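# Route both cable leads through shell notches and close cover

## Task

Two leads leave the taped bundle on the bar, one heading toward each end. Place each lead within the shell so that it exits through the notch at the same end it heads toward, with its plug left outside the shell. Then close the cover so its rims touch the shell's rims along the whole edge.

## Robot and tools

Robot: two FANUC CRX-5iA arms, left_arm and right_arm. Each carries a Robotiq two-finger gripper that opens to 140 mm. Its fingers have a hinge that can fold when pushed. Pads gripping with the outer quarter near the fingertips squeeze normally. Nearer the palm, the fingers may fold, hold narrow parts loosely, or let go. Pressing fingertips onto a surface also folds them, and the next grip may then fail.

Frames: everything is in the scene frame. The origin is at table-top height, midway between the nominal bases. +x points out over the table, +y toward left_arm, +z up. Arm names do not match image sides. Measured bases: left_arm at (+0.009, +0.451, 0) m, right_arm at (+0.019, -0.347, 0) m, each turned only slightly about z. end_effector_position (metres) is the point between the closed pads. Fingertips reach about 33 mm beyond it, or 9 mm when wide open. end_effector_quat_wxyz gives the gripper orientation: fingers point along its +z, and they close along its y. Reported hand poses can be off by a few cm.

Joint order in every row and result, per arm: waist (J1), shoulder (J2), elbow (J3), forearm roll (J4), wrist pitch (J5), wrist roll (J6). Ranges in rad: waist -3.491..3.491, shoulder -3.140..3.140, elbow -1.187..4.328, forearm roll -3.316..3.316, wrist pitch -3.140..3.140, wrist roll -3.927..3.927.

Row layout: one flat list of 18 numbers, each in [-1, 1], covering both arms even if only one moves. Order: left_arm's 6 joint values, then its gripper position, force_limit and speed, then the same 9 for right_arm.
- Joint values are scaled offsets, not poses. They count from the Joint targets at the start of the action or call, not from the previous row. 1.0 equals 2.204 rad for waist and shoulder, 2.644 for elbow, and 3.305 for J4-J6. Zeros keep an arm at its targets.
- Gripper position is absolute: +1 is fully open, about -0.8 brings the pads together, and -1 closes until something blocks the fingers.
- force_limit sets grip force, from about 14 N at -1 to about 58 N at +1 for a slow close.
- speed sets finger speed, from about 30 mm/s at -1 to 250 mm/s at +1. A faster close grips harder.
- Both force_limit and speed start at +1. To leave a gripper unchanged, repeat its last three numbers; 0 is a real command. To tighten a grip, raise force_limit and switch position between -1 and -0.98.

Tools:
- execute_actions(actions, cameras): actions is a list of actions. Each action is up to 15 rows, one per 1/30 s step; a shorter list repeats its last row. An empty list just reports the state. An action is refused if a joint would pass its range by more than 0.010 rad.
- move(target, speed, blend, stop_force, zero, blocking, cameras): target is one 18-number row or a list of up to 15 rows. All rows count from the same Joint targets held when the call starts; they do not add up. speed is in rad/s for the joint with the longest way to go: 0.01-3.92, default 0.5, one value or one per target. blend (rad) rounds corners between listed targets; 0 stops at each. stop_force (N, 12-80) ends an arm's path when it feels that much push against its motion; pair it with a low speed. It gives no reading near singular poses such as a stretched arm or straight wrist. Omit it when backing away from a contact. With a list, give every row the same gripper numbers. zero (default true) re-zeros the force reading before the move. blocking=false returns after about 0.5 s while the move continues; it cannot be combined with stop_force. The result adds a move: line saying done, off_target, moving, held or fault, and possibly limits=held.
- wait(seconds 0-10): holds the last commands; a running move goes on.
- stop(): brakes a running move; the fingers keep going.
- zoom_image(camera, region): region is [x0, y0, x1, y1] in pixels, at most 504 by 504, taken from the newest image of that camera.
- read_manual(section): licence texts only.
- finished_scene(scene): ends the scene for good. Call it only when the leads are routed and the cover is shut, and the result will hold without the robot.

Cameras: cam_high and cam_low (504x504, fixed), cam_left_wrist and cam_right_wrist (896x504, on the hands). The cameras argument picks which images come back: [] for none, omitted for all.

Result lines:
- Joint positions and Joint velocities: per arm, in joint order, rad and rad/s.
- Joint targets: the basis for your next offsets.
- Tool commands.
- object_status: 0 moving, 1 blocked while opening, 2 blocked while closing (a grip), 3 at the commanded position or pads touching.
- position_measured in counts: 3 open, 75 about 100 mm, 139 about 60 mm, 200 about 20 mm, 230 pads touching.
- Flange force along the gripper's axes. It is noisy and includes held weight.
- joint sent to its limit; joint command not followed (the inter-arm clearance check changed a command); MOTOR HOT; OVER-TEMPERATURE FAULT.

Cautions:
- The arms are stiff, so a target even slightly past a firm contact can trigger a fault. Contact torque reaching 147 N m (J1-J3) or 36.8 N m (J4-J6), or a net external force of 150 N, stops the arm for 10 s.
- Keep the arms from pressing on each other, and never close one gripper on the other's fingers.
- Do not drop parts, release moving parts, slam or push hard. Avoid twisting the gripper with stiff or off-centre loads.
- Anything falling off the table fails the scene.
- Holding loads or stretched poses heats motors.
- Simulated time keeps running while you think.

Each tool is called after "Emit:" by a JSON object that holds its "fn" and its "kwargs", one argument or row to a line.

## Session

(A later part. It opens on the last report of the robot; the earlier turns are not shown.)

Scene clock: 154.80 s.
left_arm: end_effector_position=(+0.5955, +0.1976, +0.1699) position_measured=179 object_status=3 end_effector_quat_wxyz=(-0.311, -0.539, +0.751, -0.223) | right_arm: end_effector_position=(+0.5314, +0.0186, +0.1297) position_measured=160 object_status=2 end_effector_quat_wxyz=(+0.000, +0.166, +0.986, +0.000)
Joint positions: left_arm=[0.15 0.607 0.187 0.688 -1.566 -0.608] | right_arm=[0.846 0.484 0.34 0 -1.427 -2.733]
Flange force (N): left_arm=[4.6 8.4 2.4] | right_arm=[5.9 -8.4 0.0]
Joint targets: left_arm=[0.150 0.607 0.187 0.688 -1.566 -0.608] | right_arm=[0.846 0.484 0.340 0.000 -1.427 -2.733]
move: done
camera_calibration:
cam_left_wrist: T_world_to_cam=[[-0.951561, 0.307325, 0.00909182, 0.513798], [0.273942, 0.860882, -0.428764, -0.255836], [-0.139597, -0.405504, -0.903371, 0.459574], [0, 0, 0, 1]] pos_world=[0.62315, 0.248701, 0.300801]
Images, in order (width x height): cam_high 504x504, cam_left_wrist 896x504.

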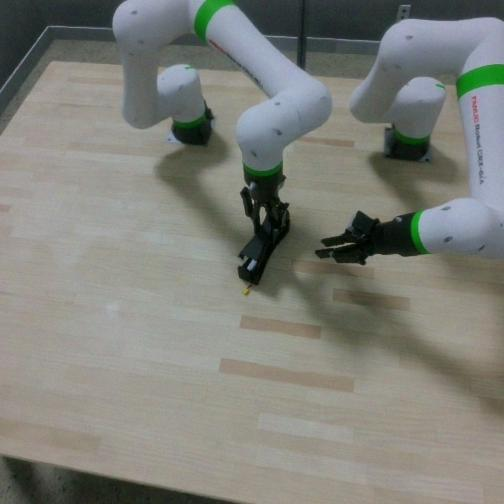

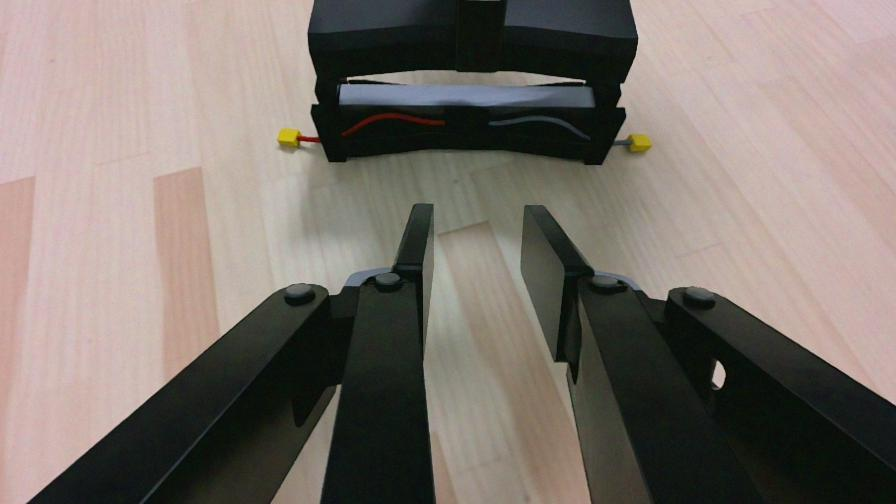

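Emit:
{"fn": "move", "kwargs": {
  "target": [0,0,0,0,0,0, -0.4, -0.6, -1, 0,0.0051,-0.0176,0,0.0175,0, -1, -1, -1],
  "speed": 0.1,
  "cameras": ["cam_left_wrist", "cam_low", "cam_right_wrist"]
}}

Emit:
{"fn": "zoom_image", "kwargs": {
  "camera": "cam_left_wrist",
  "region": [270, 0, 440, 180]
}}

Emit:
{"fn": "zoom_image", "kwargs": {
  "camera": "cam_left_wrist",
  "region": [500, 0, 670, 180]
}}

Emit:
{"fn": "zoom_image", "kwargs": {
  "camera": "cam_low",
  "region": [150, 250, 250, 330]
}}

Scene clock: 159.27 s.
left_arm: end_effector_position=(+0.5955, +0.1976, +0.1698) position_measured=179 object_status=3 end_effector_quat_wxyz=(-0.311, -0.539, +0.751, -0.223) | right_arm: end_effector_position=(+0.5313, +0.0184, +0.1031) position_measured=160 object_status=2 end_effector_quat_wxyz=(+0.000, +0.166, +0.986, +0.000)
Joint positions: left_arm=[0.15 0.607 0.187 0.688 -1.566 -0.608] | right_arm=[0.846 0.495 0.293 0 -1.37 -2.733]
Flange force (N): left_arm=[4.3 8.5 2.6] | right_arm=[5.8 -7.9 -1.1]
Joint targets: left_arm=[0.150 0.607 0.187 0.688 -1.566 -0.608] | right_arm=[0.846 0.495 0.293 0.000 -1.370 -2.733]
move: done
camera_calibration:
cam_left_wrist: T_world_to_cam=[[-0.951548, 0.307364, 0.00917796, 0.513755], [0.273938, 0.860871, -0.428788, -0.255866], [-0.139695, -0.405498, -0.903358, 0.459539], [0, 0, 0, 1]] pos_world=[0.62315, 0.248701, 0.300701]
cam_right_wrist: T_world_to_cam=[[0.338399, 0.94087, 0.0158275, -0.19351], [0.882848, -0.323262, 0.340706, -0.491898], [0.325676, -0.101321, -0.940037, 0.0684408], [0, 0, 0, 1]] pos_world=[0.477465, 0.0299898, 0.234992]
Images, in order (width x height): cam_low 504x504, cam_left_wrist 896x504, cam_right_wrist 896x504.

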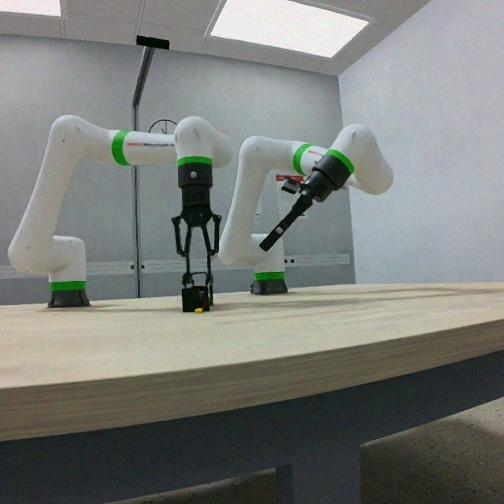

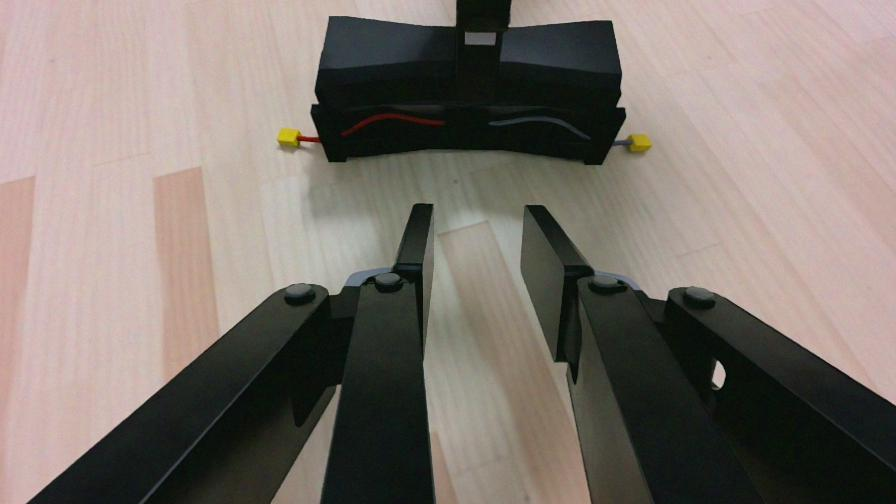

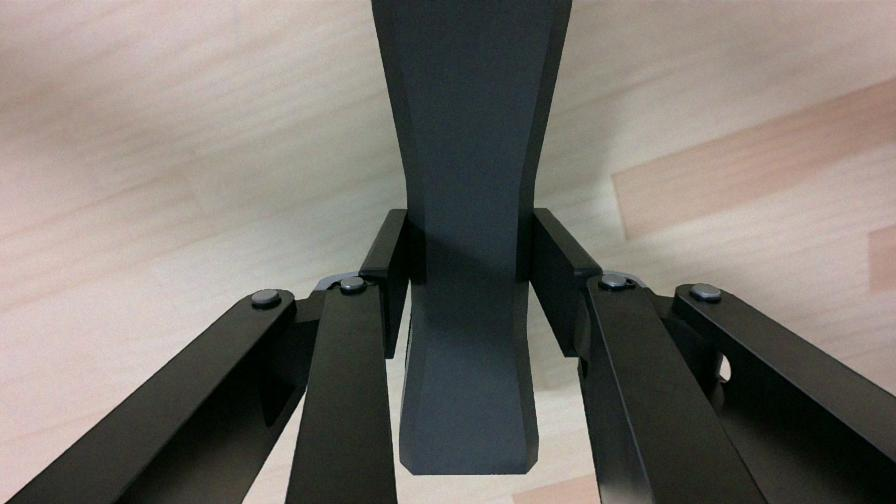

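Scaled by 2.800 from the camera's 896x504 image, which has a finer 1280x720 frame.

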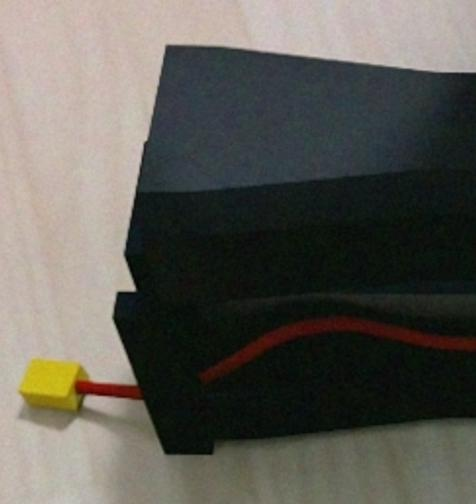

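Scaled by 2.800 from the camera's 896x504 image, which has a finer 1280x720 frame.

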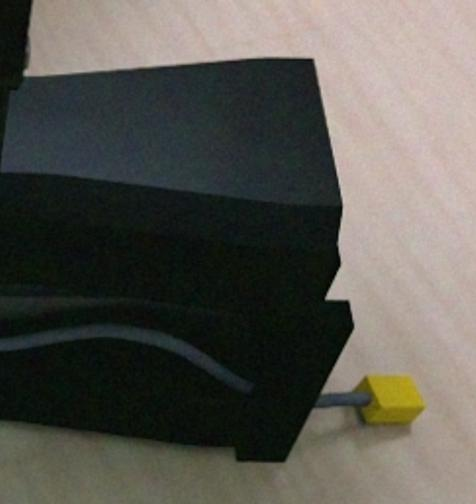

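Scaled by 5.040 from the camera's 504x504 image, which has a finer 720x720 frame.

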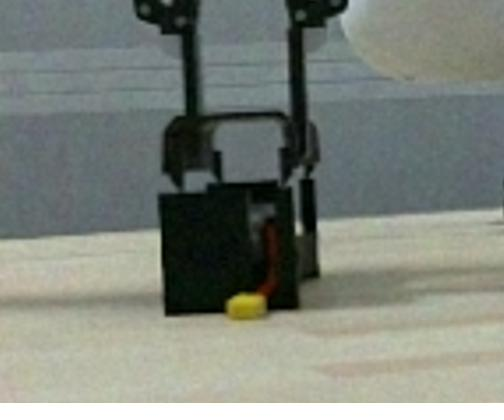

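Emit:
{"fn": "zoom_image", "kwargs": {
  "camera": "cam_low",
  "region": [175, 265, 225, 320]
}}

Emit:
{"fn": "zoom_image", "kwargs": {
  "camera": "cam_left_wrist",
  "region": [290, 0, 650, 180]
}}

Scaled by 9.164 from the camera's 504x504 image, which has a finer 720x720 frame.

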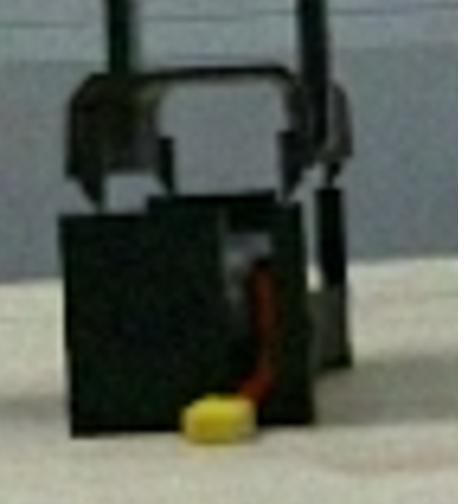

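Scaled by 1.400 from the camera's 896x504 image, which has a finer 1280x720 frame.

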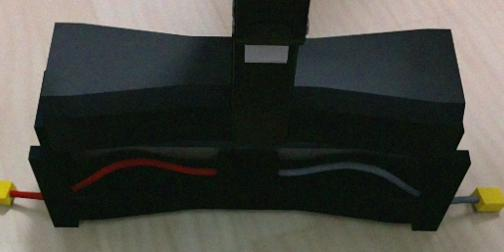

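Emit:
{"fn": "move", "kwargs": {
  "target": [0,0,0,0,0,0, -0.4, -0.6, -1, 0,0.0102,-0.0211,0,0.0237,0, -1, -1, -1],
  "speed": 0.03,
  "stop_force": 12,
  "cameras": ["cam_left_wrist", "cam_low", "cam_right_wrist"]
}}

Emit:
{"fn": "zoom_image", "kwargs": {
  "camera": "cam_left_wrist",
  "region": [270, 0, 470, 180]
}}

Emit:
{"fn": "zoom_image", "kwargs": {
  "camera": "cam_left_wrist",
  "region": [470, 0, 670, 180]
}}

Emit:
{"fn": "zoom_image", "kwargs": {
  "camera": "cam_low",
  "region": [175, 265, 225, 320]
}}

Scene clock: 168.73 s.
left_arm: end_effector_position=(+0.5955, +0.1976, +0.1698) position_measured=179 object_status=3 end_effector_quat_wxyz=(-0.311, -0.539, +0.751, -0.223) | right_arm: end_effector_position=(+0.5313, +0.0185, +0.0659) position_measured=160 object_status=2 end_effector_quat_wxyz=(+0.000, +0.166, +0.986, +0.000)
Joint positions: left_arm=[0.15 0.607 0.187 0.688 -1.566 -0.608] | right_arm=[0.846 0.517 0.237 0 -1.291 -2.733]
Flange force (N): left_arm=[4.6 8.4 2.4] | right_arm=[5.7 -7.4 -2.5]
Joint targets: left_arm=[0.150 0.607 0.187 0.688 -1.566 -0.608] | right_arm=[0.846 0.517 0.237 0.000 -1.291 -2.733]
move: done
camera_calibration:
cam_left_wrist: T_world_to_cam=[[-0.951548, 0.307364, 0.00917796, 0.513755], [0.273938, 0.860871, -0.428788, -0.255866], [-0.139695, -0.405498, -0.903358, 0.459539], [0, 0, 0, 1]] pos_world=[0.62315, 0.248701, 0.300701]
cam_right_wrist: T_world_to_cam=[[0.338399, 0.94087, 0.0158275, -0.193049], [0.882848, -0.323262, 0.340706, -0.47928], [0.325676, -0.101321, -0.940037, 0.033449], [0, 0, 0, 1]] pos_world=[0.477565, 0.0300898, 0.197792]
Images, in order (width x height): cam_low 504x504, cam_left_wrist 896x504, cam_right_wrist 896x504.

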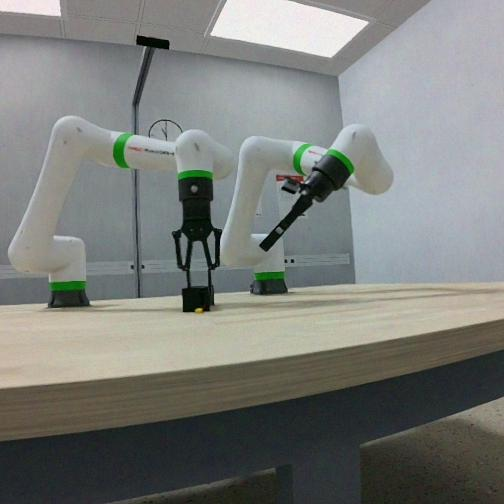

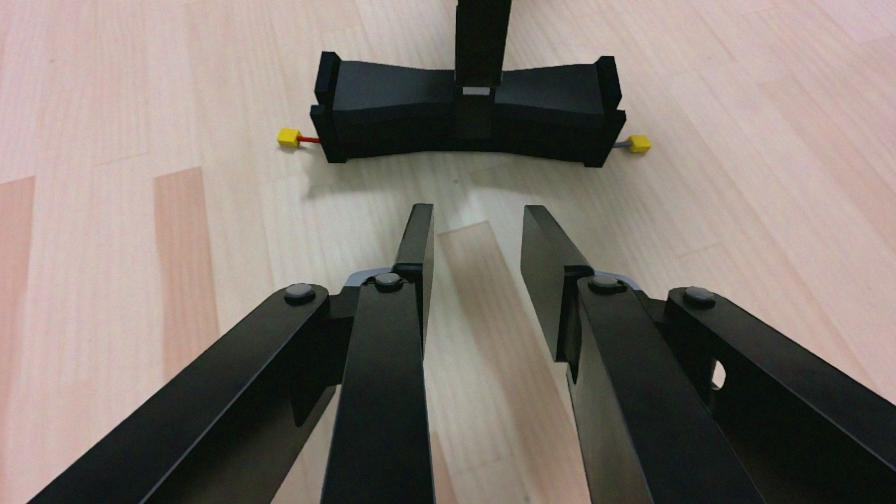

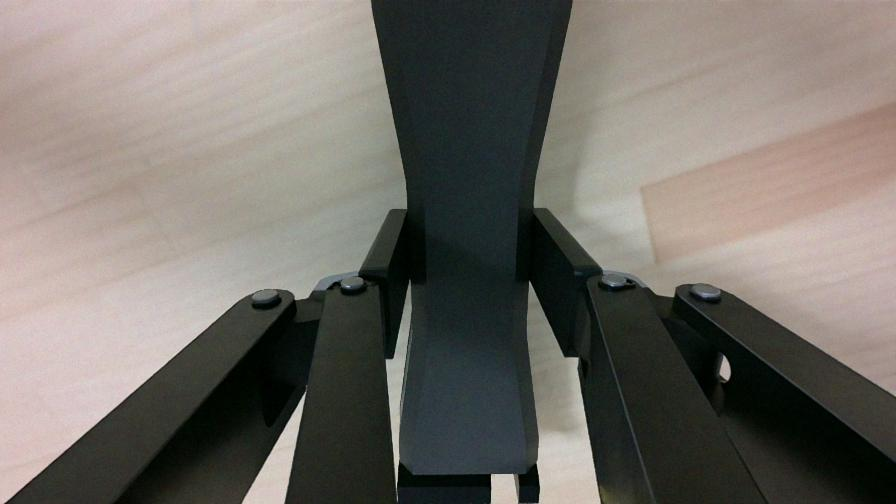

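Scaled by 2.520 from the camera's 896x504 image, which has a finer 1280x720 frame.

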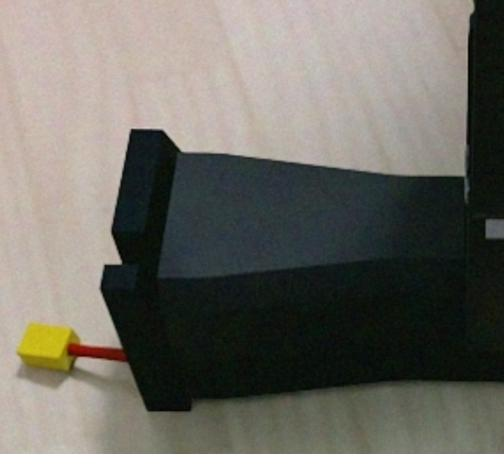

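Scaled by 2.520 from the camera's 896x504 image, which has a finer 1280x720 frame.

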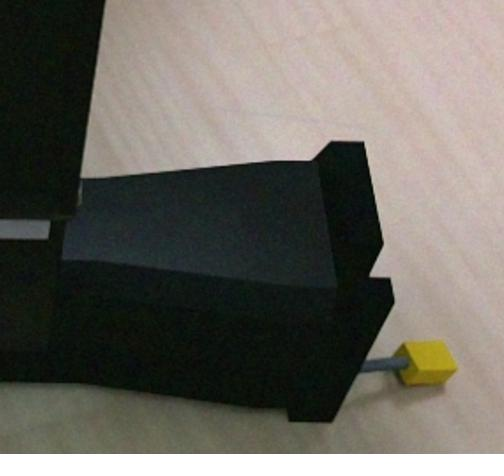

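Scaled by 9.164 from the camera's 504x504 image, which has a finer 720x720 frame.

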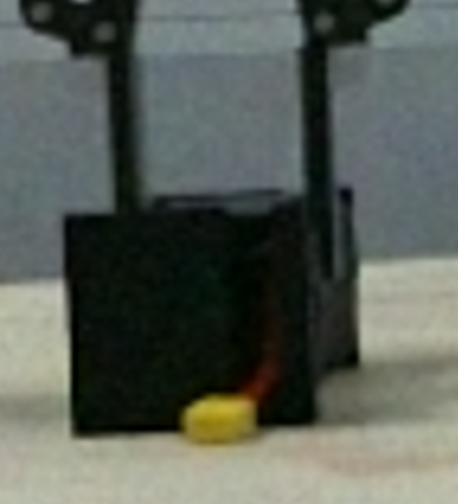

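Emit:
{"fn": "move", "kwargs": {
  "target": [0,0,0,0,0,0, -0.4, -0.6, -1, 0,0.0032,-0.0051,0,0.0062,0, -1, -1, -1],
  "speed": 0.01,
  "stop_force": 12,
  "cameras": ["cam_left_wrist", "cam_low", "cam_right_wrist"]
}}

Emit:
{"fn": "zoom_image", "kwargs": {
  "camera": "cam_left_wrist",
  "region": [270, 0, 470, 180]
}}

Emit:
{"fn": "zoom_image", "kwargs": {
  "camera": "cam_left_wrist",
  "region": [470, 0, 670, 180]
}}

Emit:
{"fn": "zoom_image", "kwargs": {
  "camera": "cam_low",
  "region": [175, 265, 225, 320]
}}

Scene clock: 170.73 s.
left_arm: end_effector_position=(+0.5955, +0.1976, +0.1698) position_measured=179 object_status=3 end_effector_quat_wxyz=(-0.311, -0.539, +0.751, -0.223) | right_arm: end_effector_position=(+0.5313, +0.0185, +0.0651) position_measured=160 object_status=2 end_effector_quat_wxyz=(+0.000, +0.166, +0.986, +0.000)
Joint positions: left_arm=[0.15 0.607 0.187 0.688 -1.566 -0.608] | right_arm=[0.846 0.518 0.236 0 -1.289 -2.733]
Flange force (N): left_arm=[4.2 8.1 2.4] | right_arm=[8.1 -10.0 -18.5]
Joint targets: left_arm=[0.150 0.607 0.187 0.688 -1.566 -0.608] | right_arm=[0.846 0.518 0.236 0.000 -1.289 -2.733]
move: contact (right_arm); right_arm: the wrist pitch is farthest, 0.019 rad from its target
camera_calibration:
cam_left_wrist: T_world_to_cam=[[-0.951548, 0.307364, 0.00917796, 0.513755], [0.273938, 0.860871, -0.428788, -0.255866], [-0.139695, -0.405498, -0.903358, 0.459539], [0, 0, 0, 1]] pos_world=[0.62315, 0.248701, 0.300701]
cam_right_wrist: T_world_to_cam=[[0.33841, 0.940862, 0.0160685, -0.193089], [0.882797, -0.323345, 0.340759, -0.478991], [0.325803, -0.101131, -0.940013, 0.0326262], [0, 0, 0, 1]] pos_world=[0.477565, 0.0300901, 0.196992]
Images, in order (width x height): cam_low 504x504, cam_left_wrist 896x504, cam_right_wrist 896x504.

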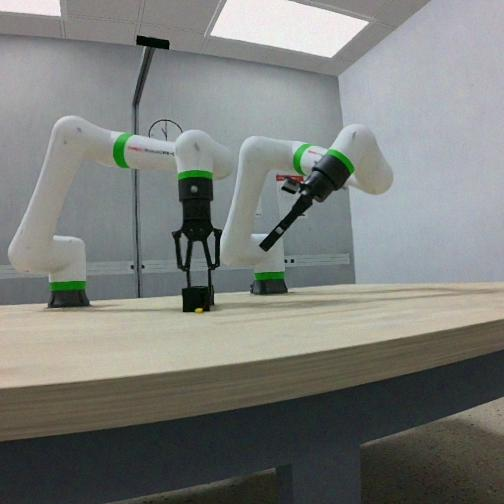

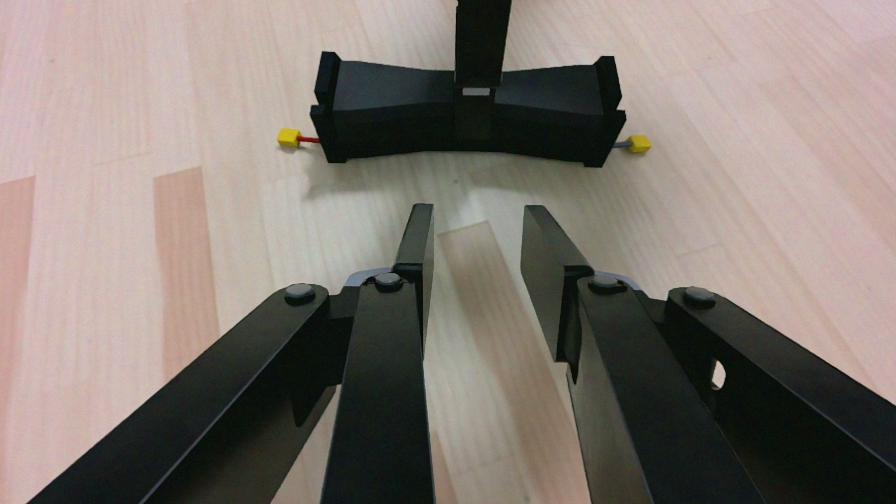

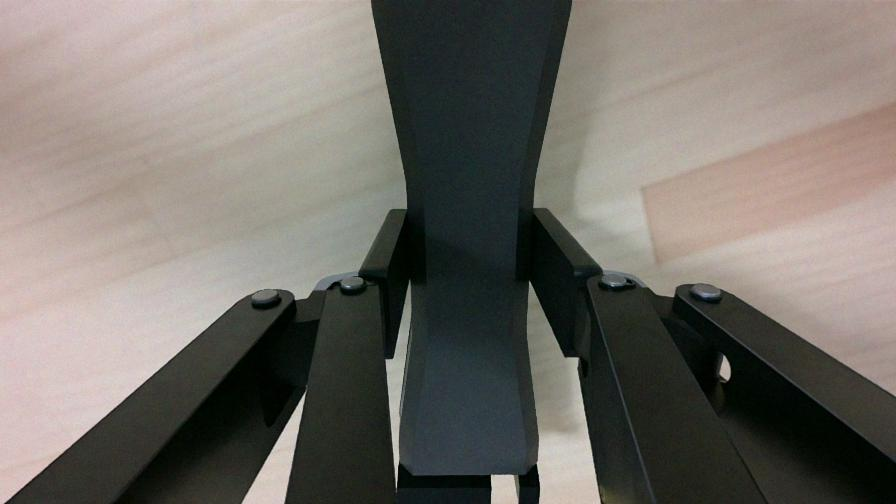

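Scaled by 2.520 from the camera's 896x504 image, which has a finer 1280x720 frame.

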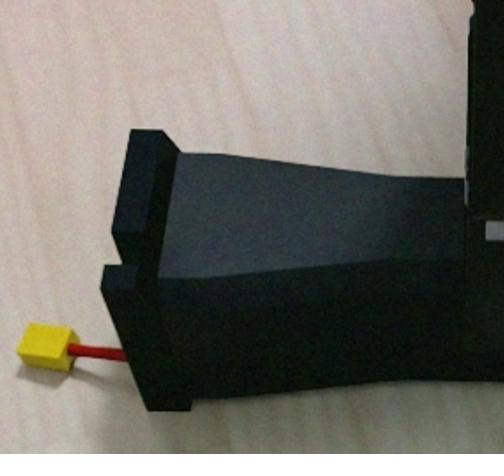

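Scaled by 2.520 from the camera's 896x504 image, which has a finer 1280x720 frame.

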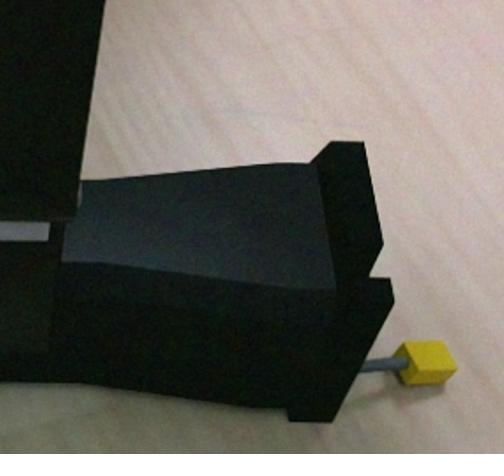

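Scaled by 9.164 from the camera's 504x504 image, which has a finer 720x720 frame.

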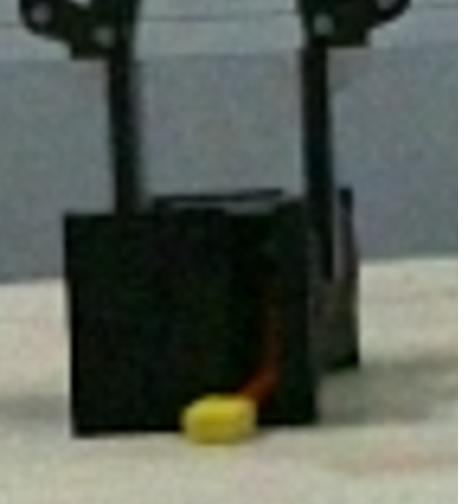

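Emit:
{"fn": "zoom_image", "kwargs": {
  "camera": "cam_left_wrist",
  "region": [300, 90, 400, 170]
}}

Emit:
{"fn": "zoom_image", "kwargs": {
  "camera": "cam_left_wrist",
  "region": [540, 90, 640, 170]
}}

Emit:
{"fn": "zoom_image", "kwargs": {
  "camera": "cam_left_wrist",
  "region": [420, 60, 520, 160]
}}

Scaled by 5.040 from the camera's 896x504 image, which has a finer 1280x720 frame.

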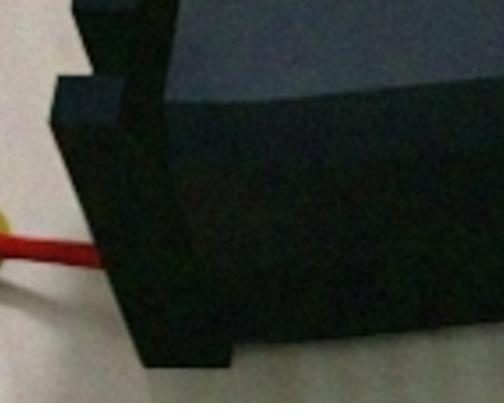

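Scaled by 5.040 from the camera's 896x504 image, which has a finer 1280x720 frame.

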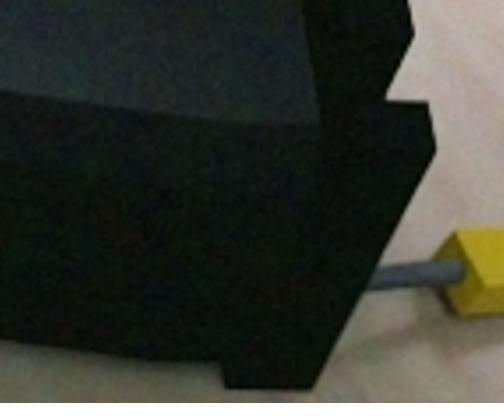

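Scaled by 5.040 from the camera's 896x504 image, which has a finer 1280x720 frame.

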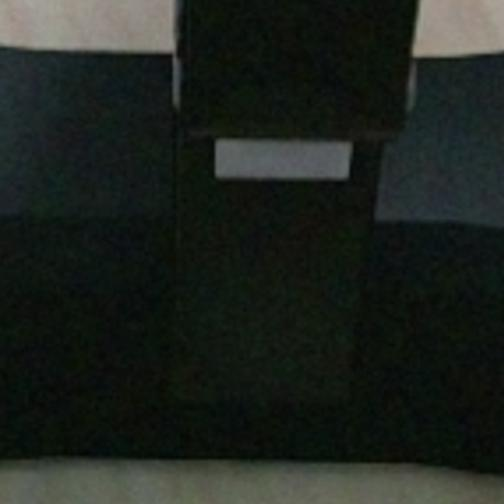

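Emit:
{"fn": "move", "kwargs": {
  "target": [0,0,0,0,0,0, -0.4, -0.6, -1, 0,0,0,0,0,0, 0.175, -1, -1],
  "cameras": ["cam_left_wrist", "cam_right_wrist"]
}}

Emit:
{"fn": "zoom_image", "kwargs": {
  "camera": "cam_left_wrist",
  "region": [290, 40, 650, 180]
}}

Scene clock: 173.70 s.
left_arm: end_effector_position=(+0.5955, +0.1976, +0.1698) position_measured=179 object_status=3 end_effector_quat_wxyz=(-0.311, -0.539, +0.751, -0.223) | right_arm: end_effector_position=(+0.5313, +0.0185, +0.0651) position_measured=107 object_status=0 end_effector_quat_wxyz=(+0.000, +0.166, +0.986, +0.000)
Joint positions: left_arm=[0.15 0.607 0.187 0.688 -1.566 -0.608] | right_arm=[0.846 0.518 0.236 0 -1.289 -2.733]
Flange force (N): left_arm=[4.5 7.7 2.2] | right_arm=[5.7 -7.7 -2.0]
Joint targets: left_arm=[0.150 0.607 0.187 0.688 -1.566 -0.608] | right_arm=[0.846 0.518 0.236 0.000 -1.289 -2.733]
move: done
camera_calibration:
cam_left_wrist: T_world_to_cam=[[-0.951548, 0.307364, 0.00917796, 0.513755], [0.273938, 0.860871, -0.428788, -0.255866], [-0.139695, -0.405498, -0.903358, 0.459539], [0, 0, 0, 1]] pos_world=[0.62315, 0.248701, 0.300701]
cam_right_wrist: T_world_to_cam=[[0.338422, 0.940858, 0.0160364, -0.193054], [0.882837, -0.323358, 0.340644, -0.478898], [0.325683, -0.101124, -0.940055, 0.0327242], [0, 0, 0, 1]] pos_world=[0.477465, 0.0300901, 0.196992]
Images, in order (width x height): cam_left_wrist 896x504, cam_right_wrist 896x504.

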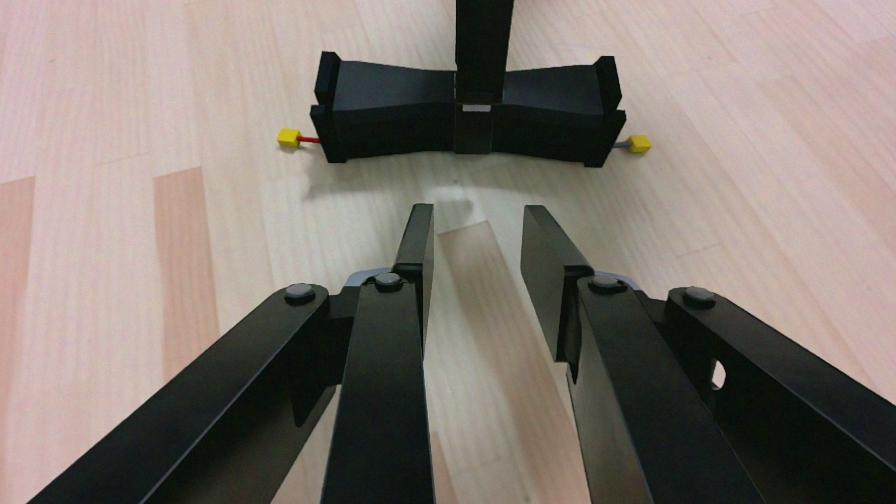

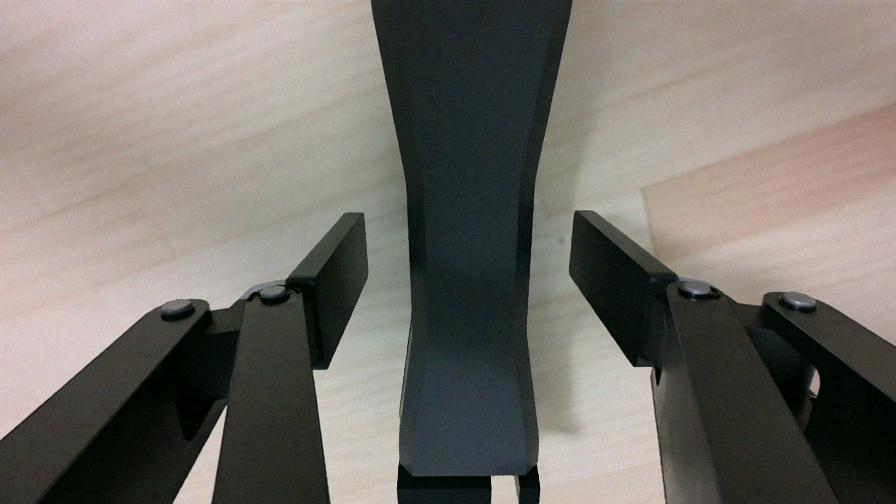

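Scaled by 1.400 from the camera's 896x504 image, which has a finer 1280x720 frame.

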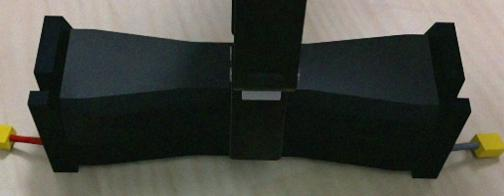

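Emit:
{"fn": "move", "kwargs": {
  "target": [
    [0,0,0,0,0,0, -0.4, -0.6, -1, 0,-0.0200,0.0650,0,-0.0653,0, 0.175, -1, -1],
    [0,0,0,0,0,0, -0.4, -0.6, -1, -0.2,-0.0200,0.0650,0,-0.0653,0, 0.175, -1, -1]
  ],
  "speed": [0.2,0.5],
  "blend": 0.02,
  "cameras": ["cam_left_wrist", "cam_low", "cam_high"]
}}

Emit:
{"fn": "zoom_image", "kwargs": {
  "camera": "cam_left_wrist",
  "region": [270, 30, 470, 180]
}}

Emit:
{"fn": "zoom_image", "kwargs": {
  "camera": "cam_left_wrist",
  "region": [460, 30, 660, 180]
}}

Emit:
{"fn": "zoom_image", "kwargs": {
  "camera": "cam_low",
  "region": [175, 265, 225, 320]
}}

Emit:
{"fn": "zoom_image", "kwargs": {
  "camera": "cam_high",
  "region": [220, 200, 310, 300]
}}

Scene clock: 177.73 s.
left_arm: end_effector_position=(+0.5955, +0.1976, +0.1698) position_measured=179 object_status=3 end_effector_quat_wxyz=(-0.311, -0.539, +0.751, -0.223) | right_arm: end_effector_position=(+0.6386, -0.2348, +0.1650) position_measured=107 object_status=3 end_effector_quat_wxyz=(+0.000, +0.378, +0.926, +0.000)
Joint positions: left_arm=[0.15 0.607 0.187 0.688 -1.566 -0.608] | right_arm=[0.406 0.474 0.408 0 -1.505 -2.733]
Flange force (N): left_arm=[4.7 8.8 2.6] | right_arm=[6.3 -8.8 0.2]
Joint targets: left_arm=[0.150 0.607 0.187 0.688 -1.566 -0.608] | right_arm=[0.406 0.474 0.408 0.000 -1.505 -2.733]
move: done
camera_calibration:
cam_left_wrist: T_world_to_cam=[[-0.951548, 0.307364, 0.00917796, 0.513755], [0.273938, 0.860871, -0.428788, -0.255866], [-0.139695, -0.405498, -0.903358, 0.459539], [0, 0, 0, 1]] pos_world=[0.62315, 0.248701, 0.300701]
Images, in order (width x height): cam_high 504x504, cam_low 504x504, cam_left_wrist 896x504.

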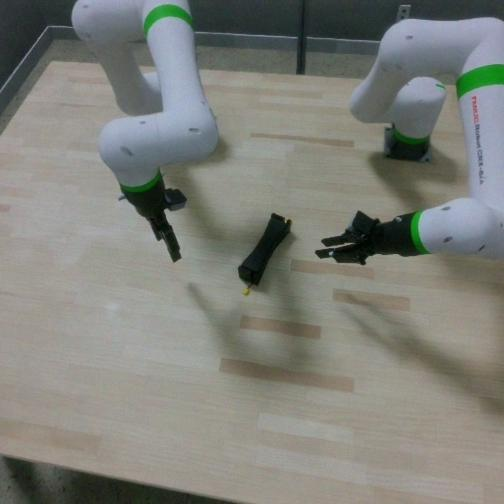

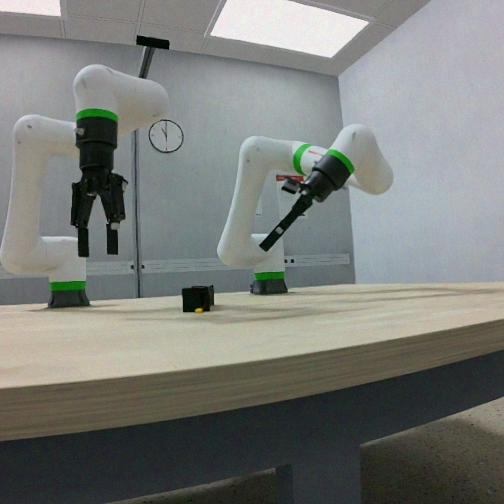

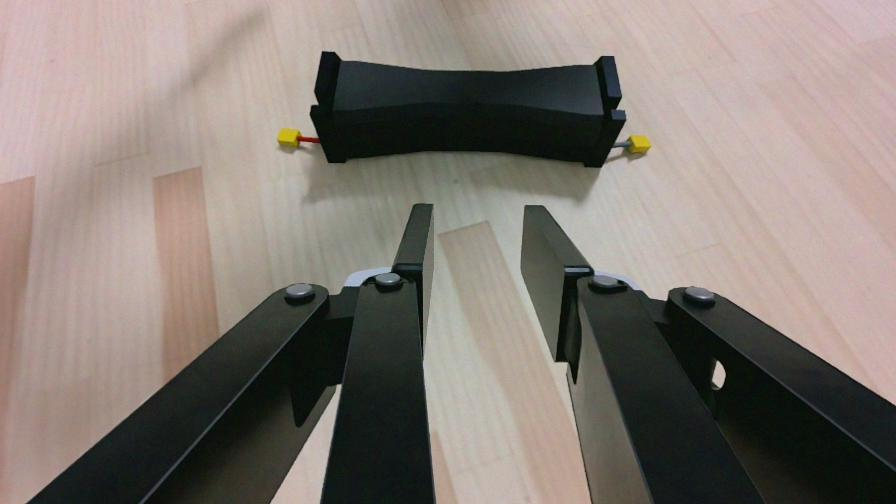

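Scaled by 2.520 from the camera's 896x504 image, which has a finer 1280x720 frame.

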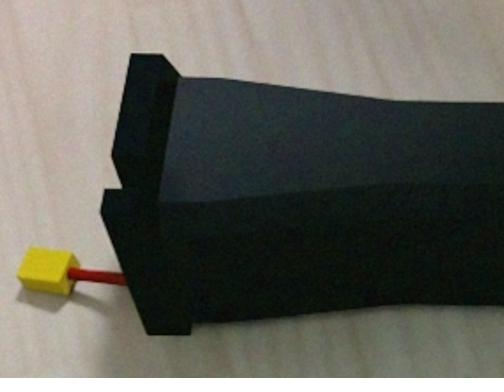

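Scaled by 2.520 from the camera's 896x504 image, which has a finer 1280x720 frame.

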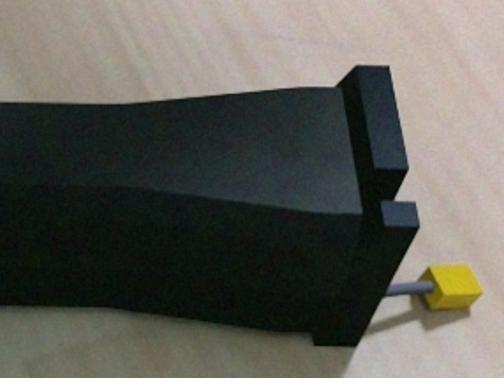

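Scaled by 9.164 from the camera's 504x504 image, which has a finer 720x720 frame.

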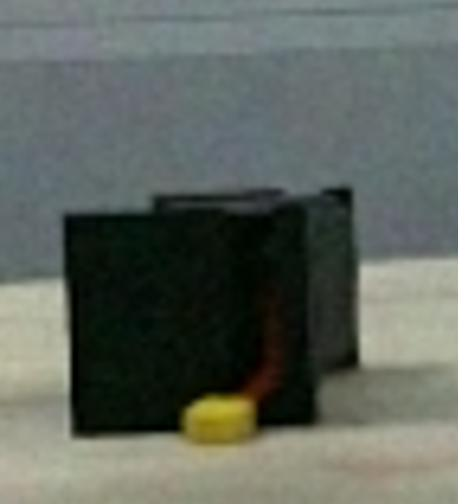

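Scaled by 5.040 from the camera's 504x504 image, which has a finer 720x720 frame.

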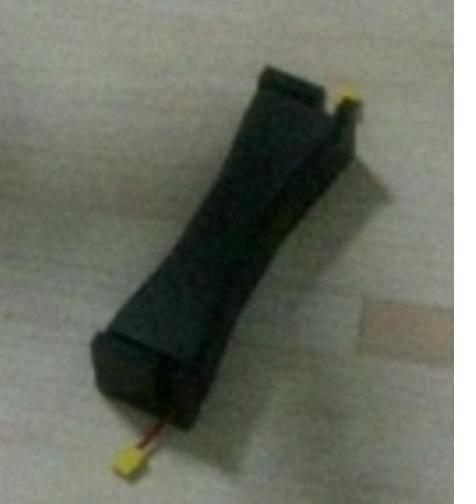

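Emit:
{"fn": "finished_scene", "kwargs": {
  "scene": 1
}}

The scene is finished: the task was done.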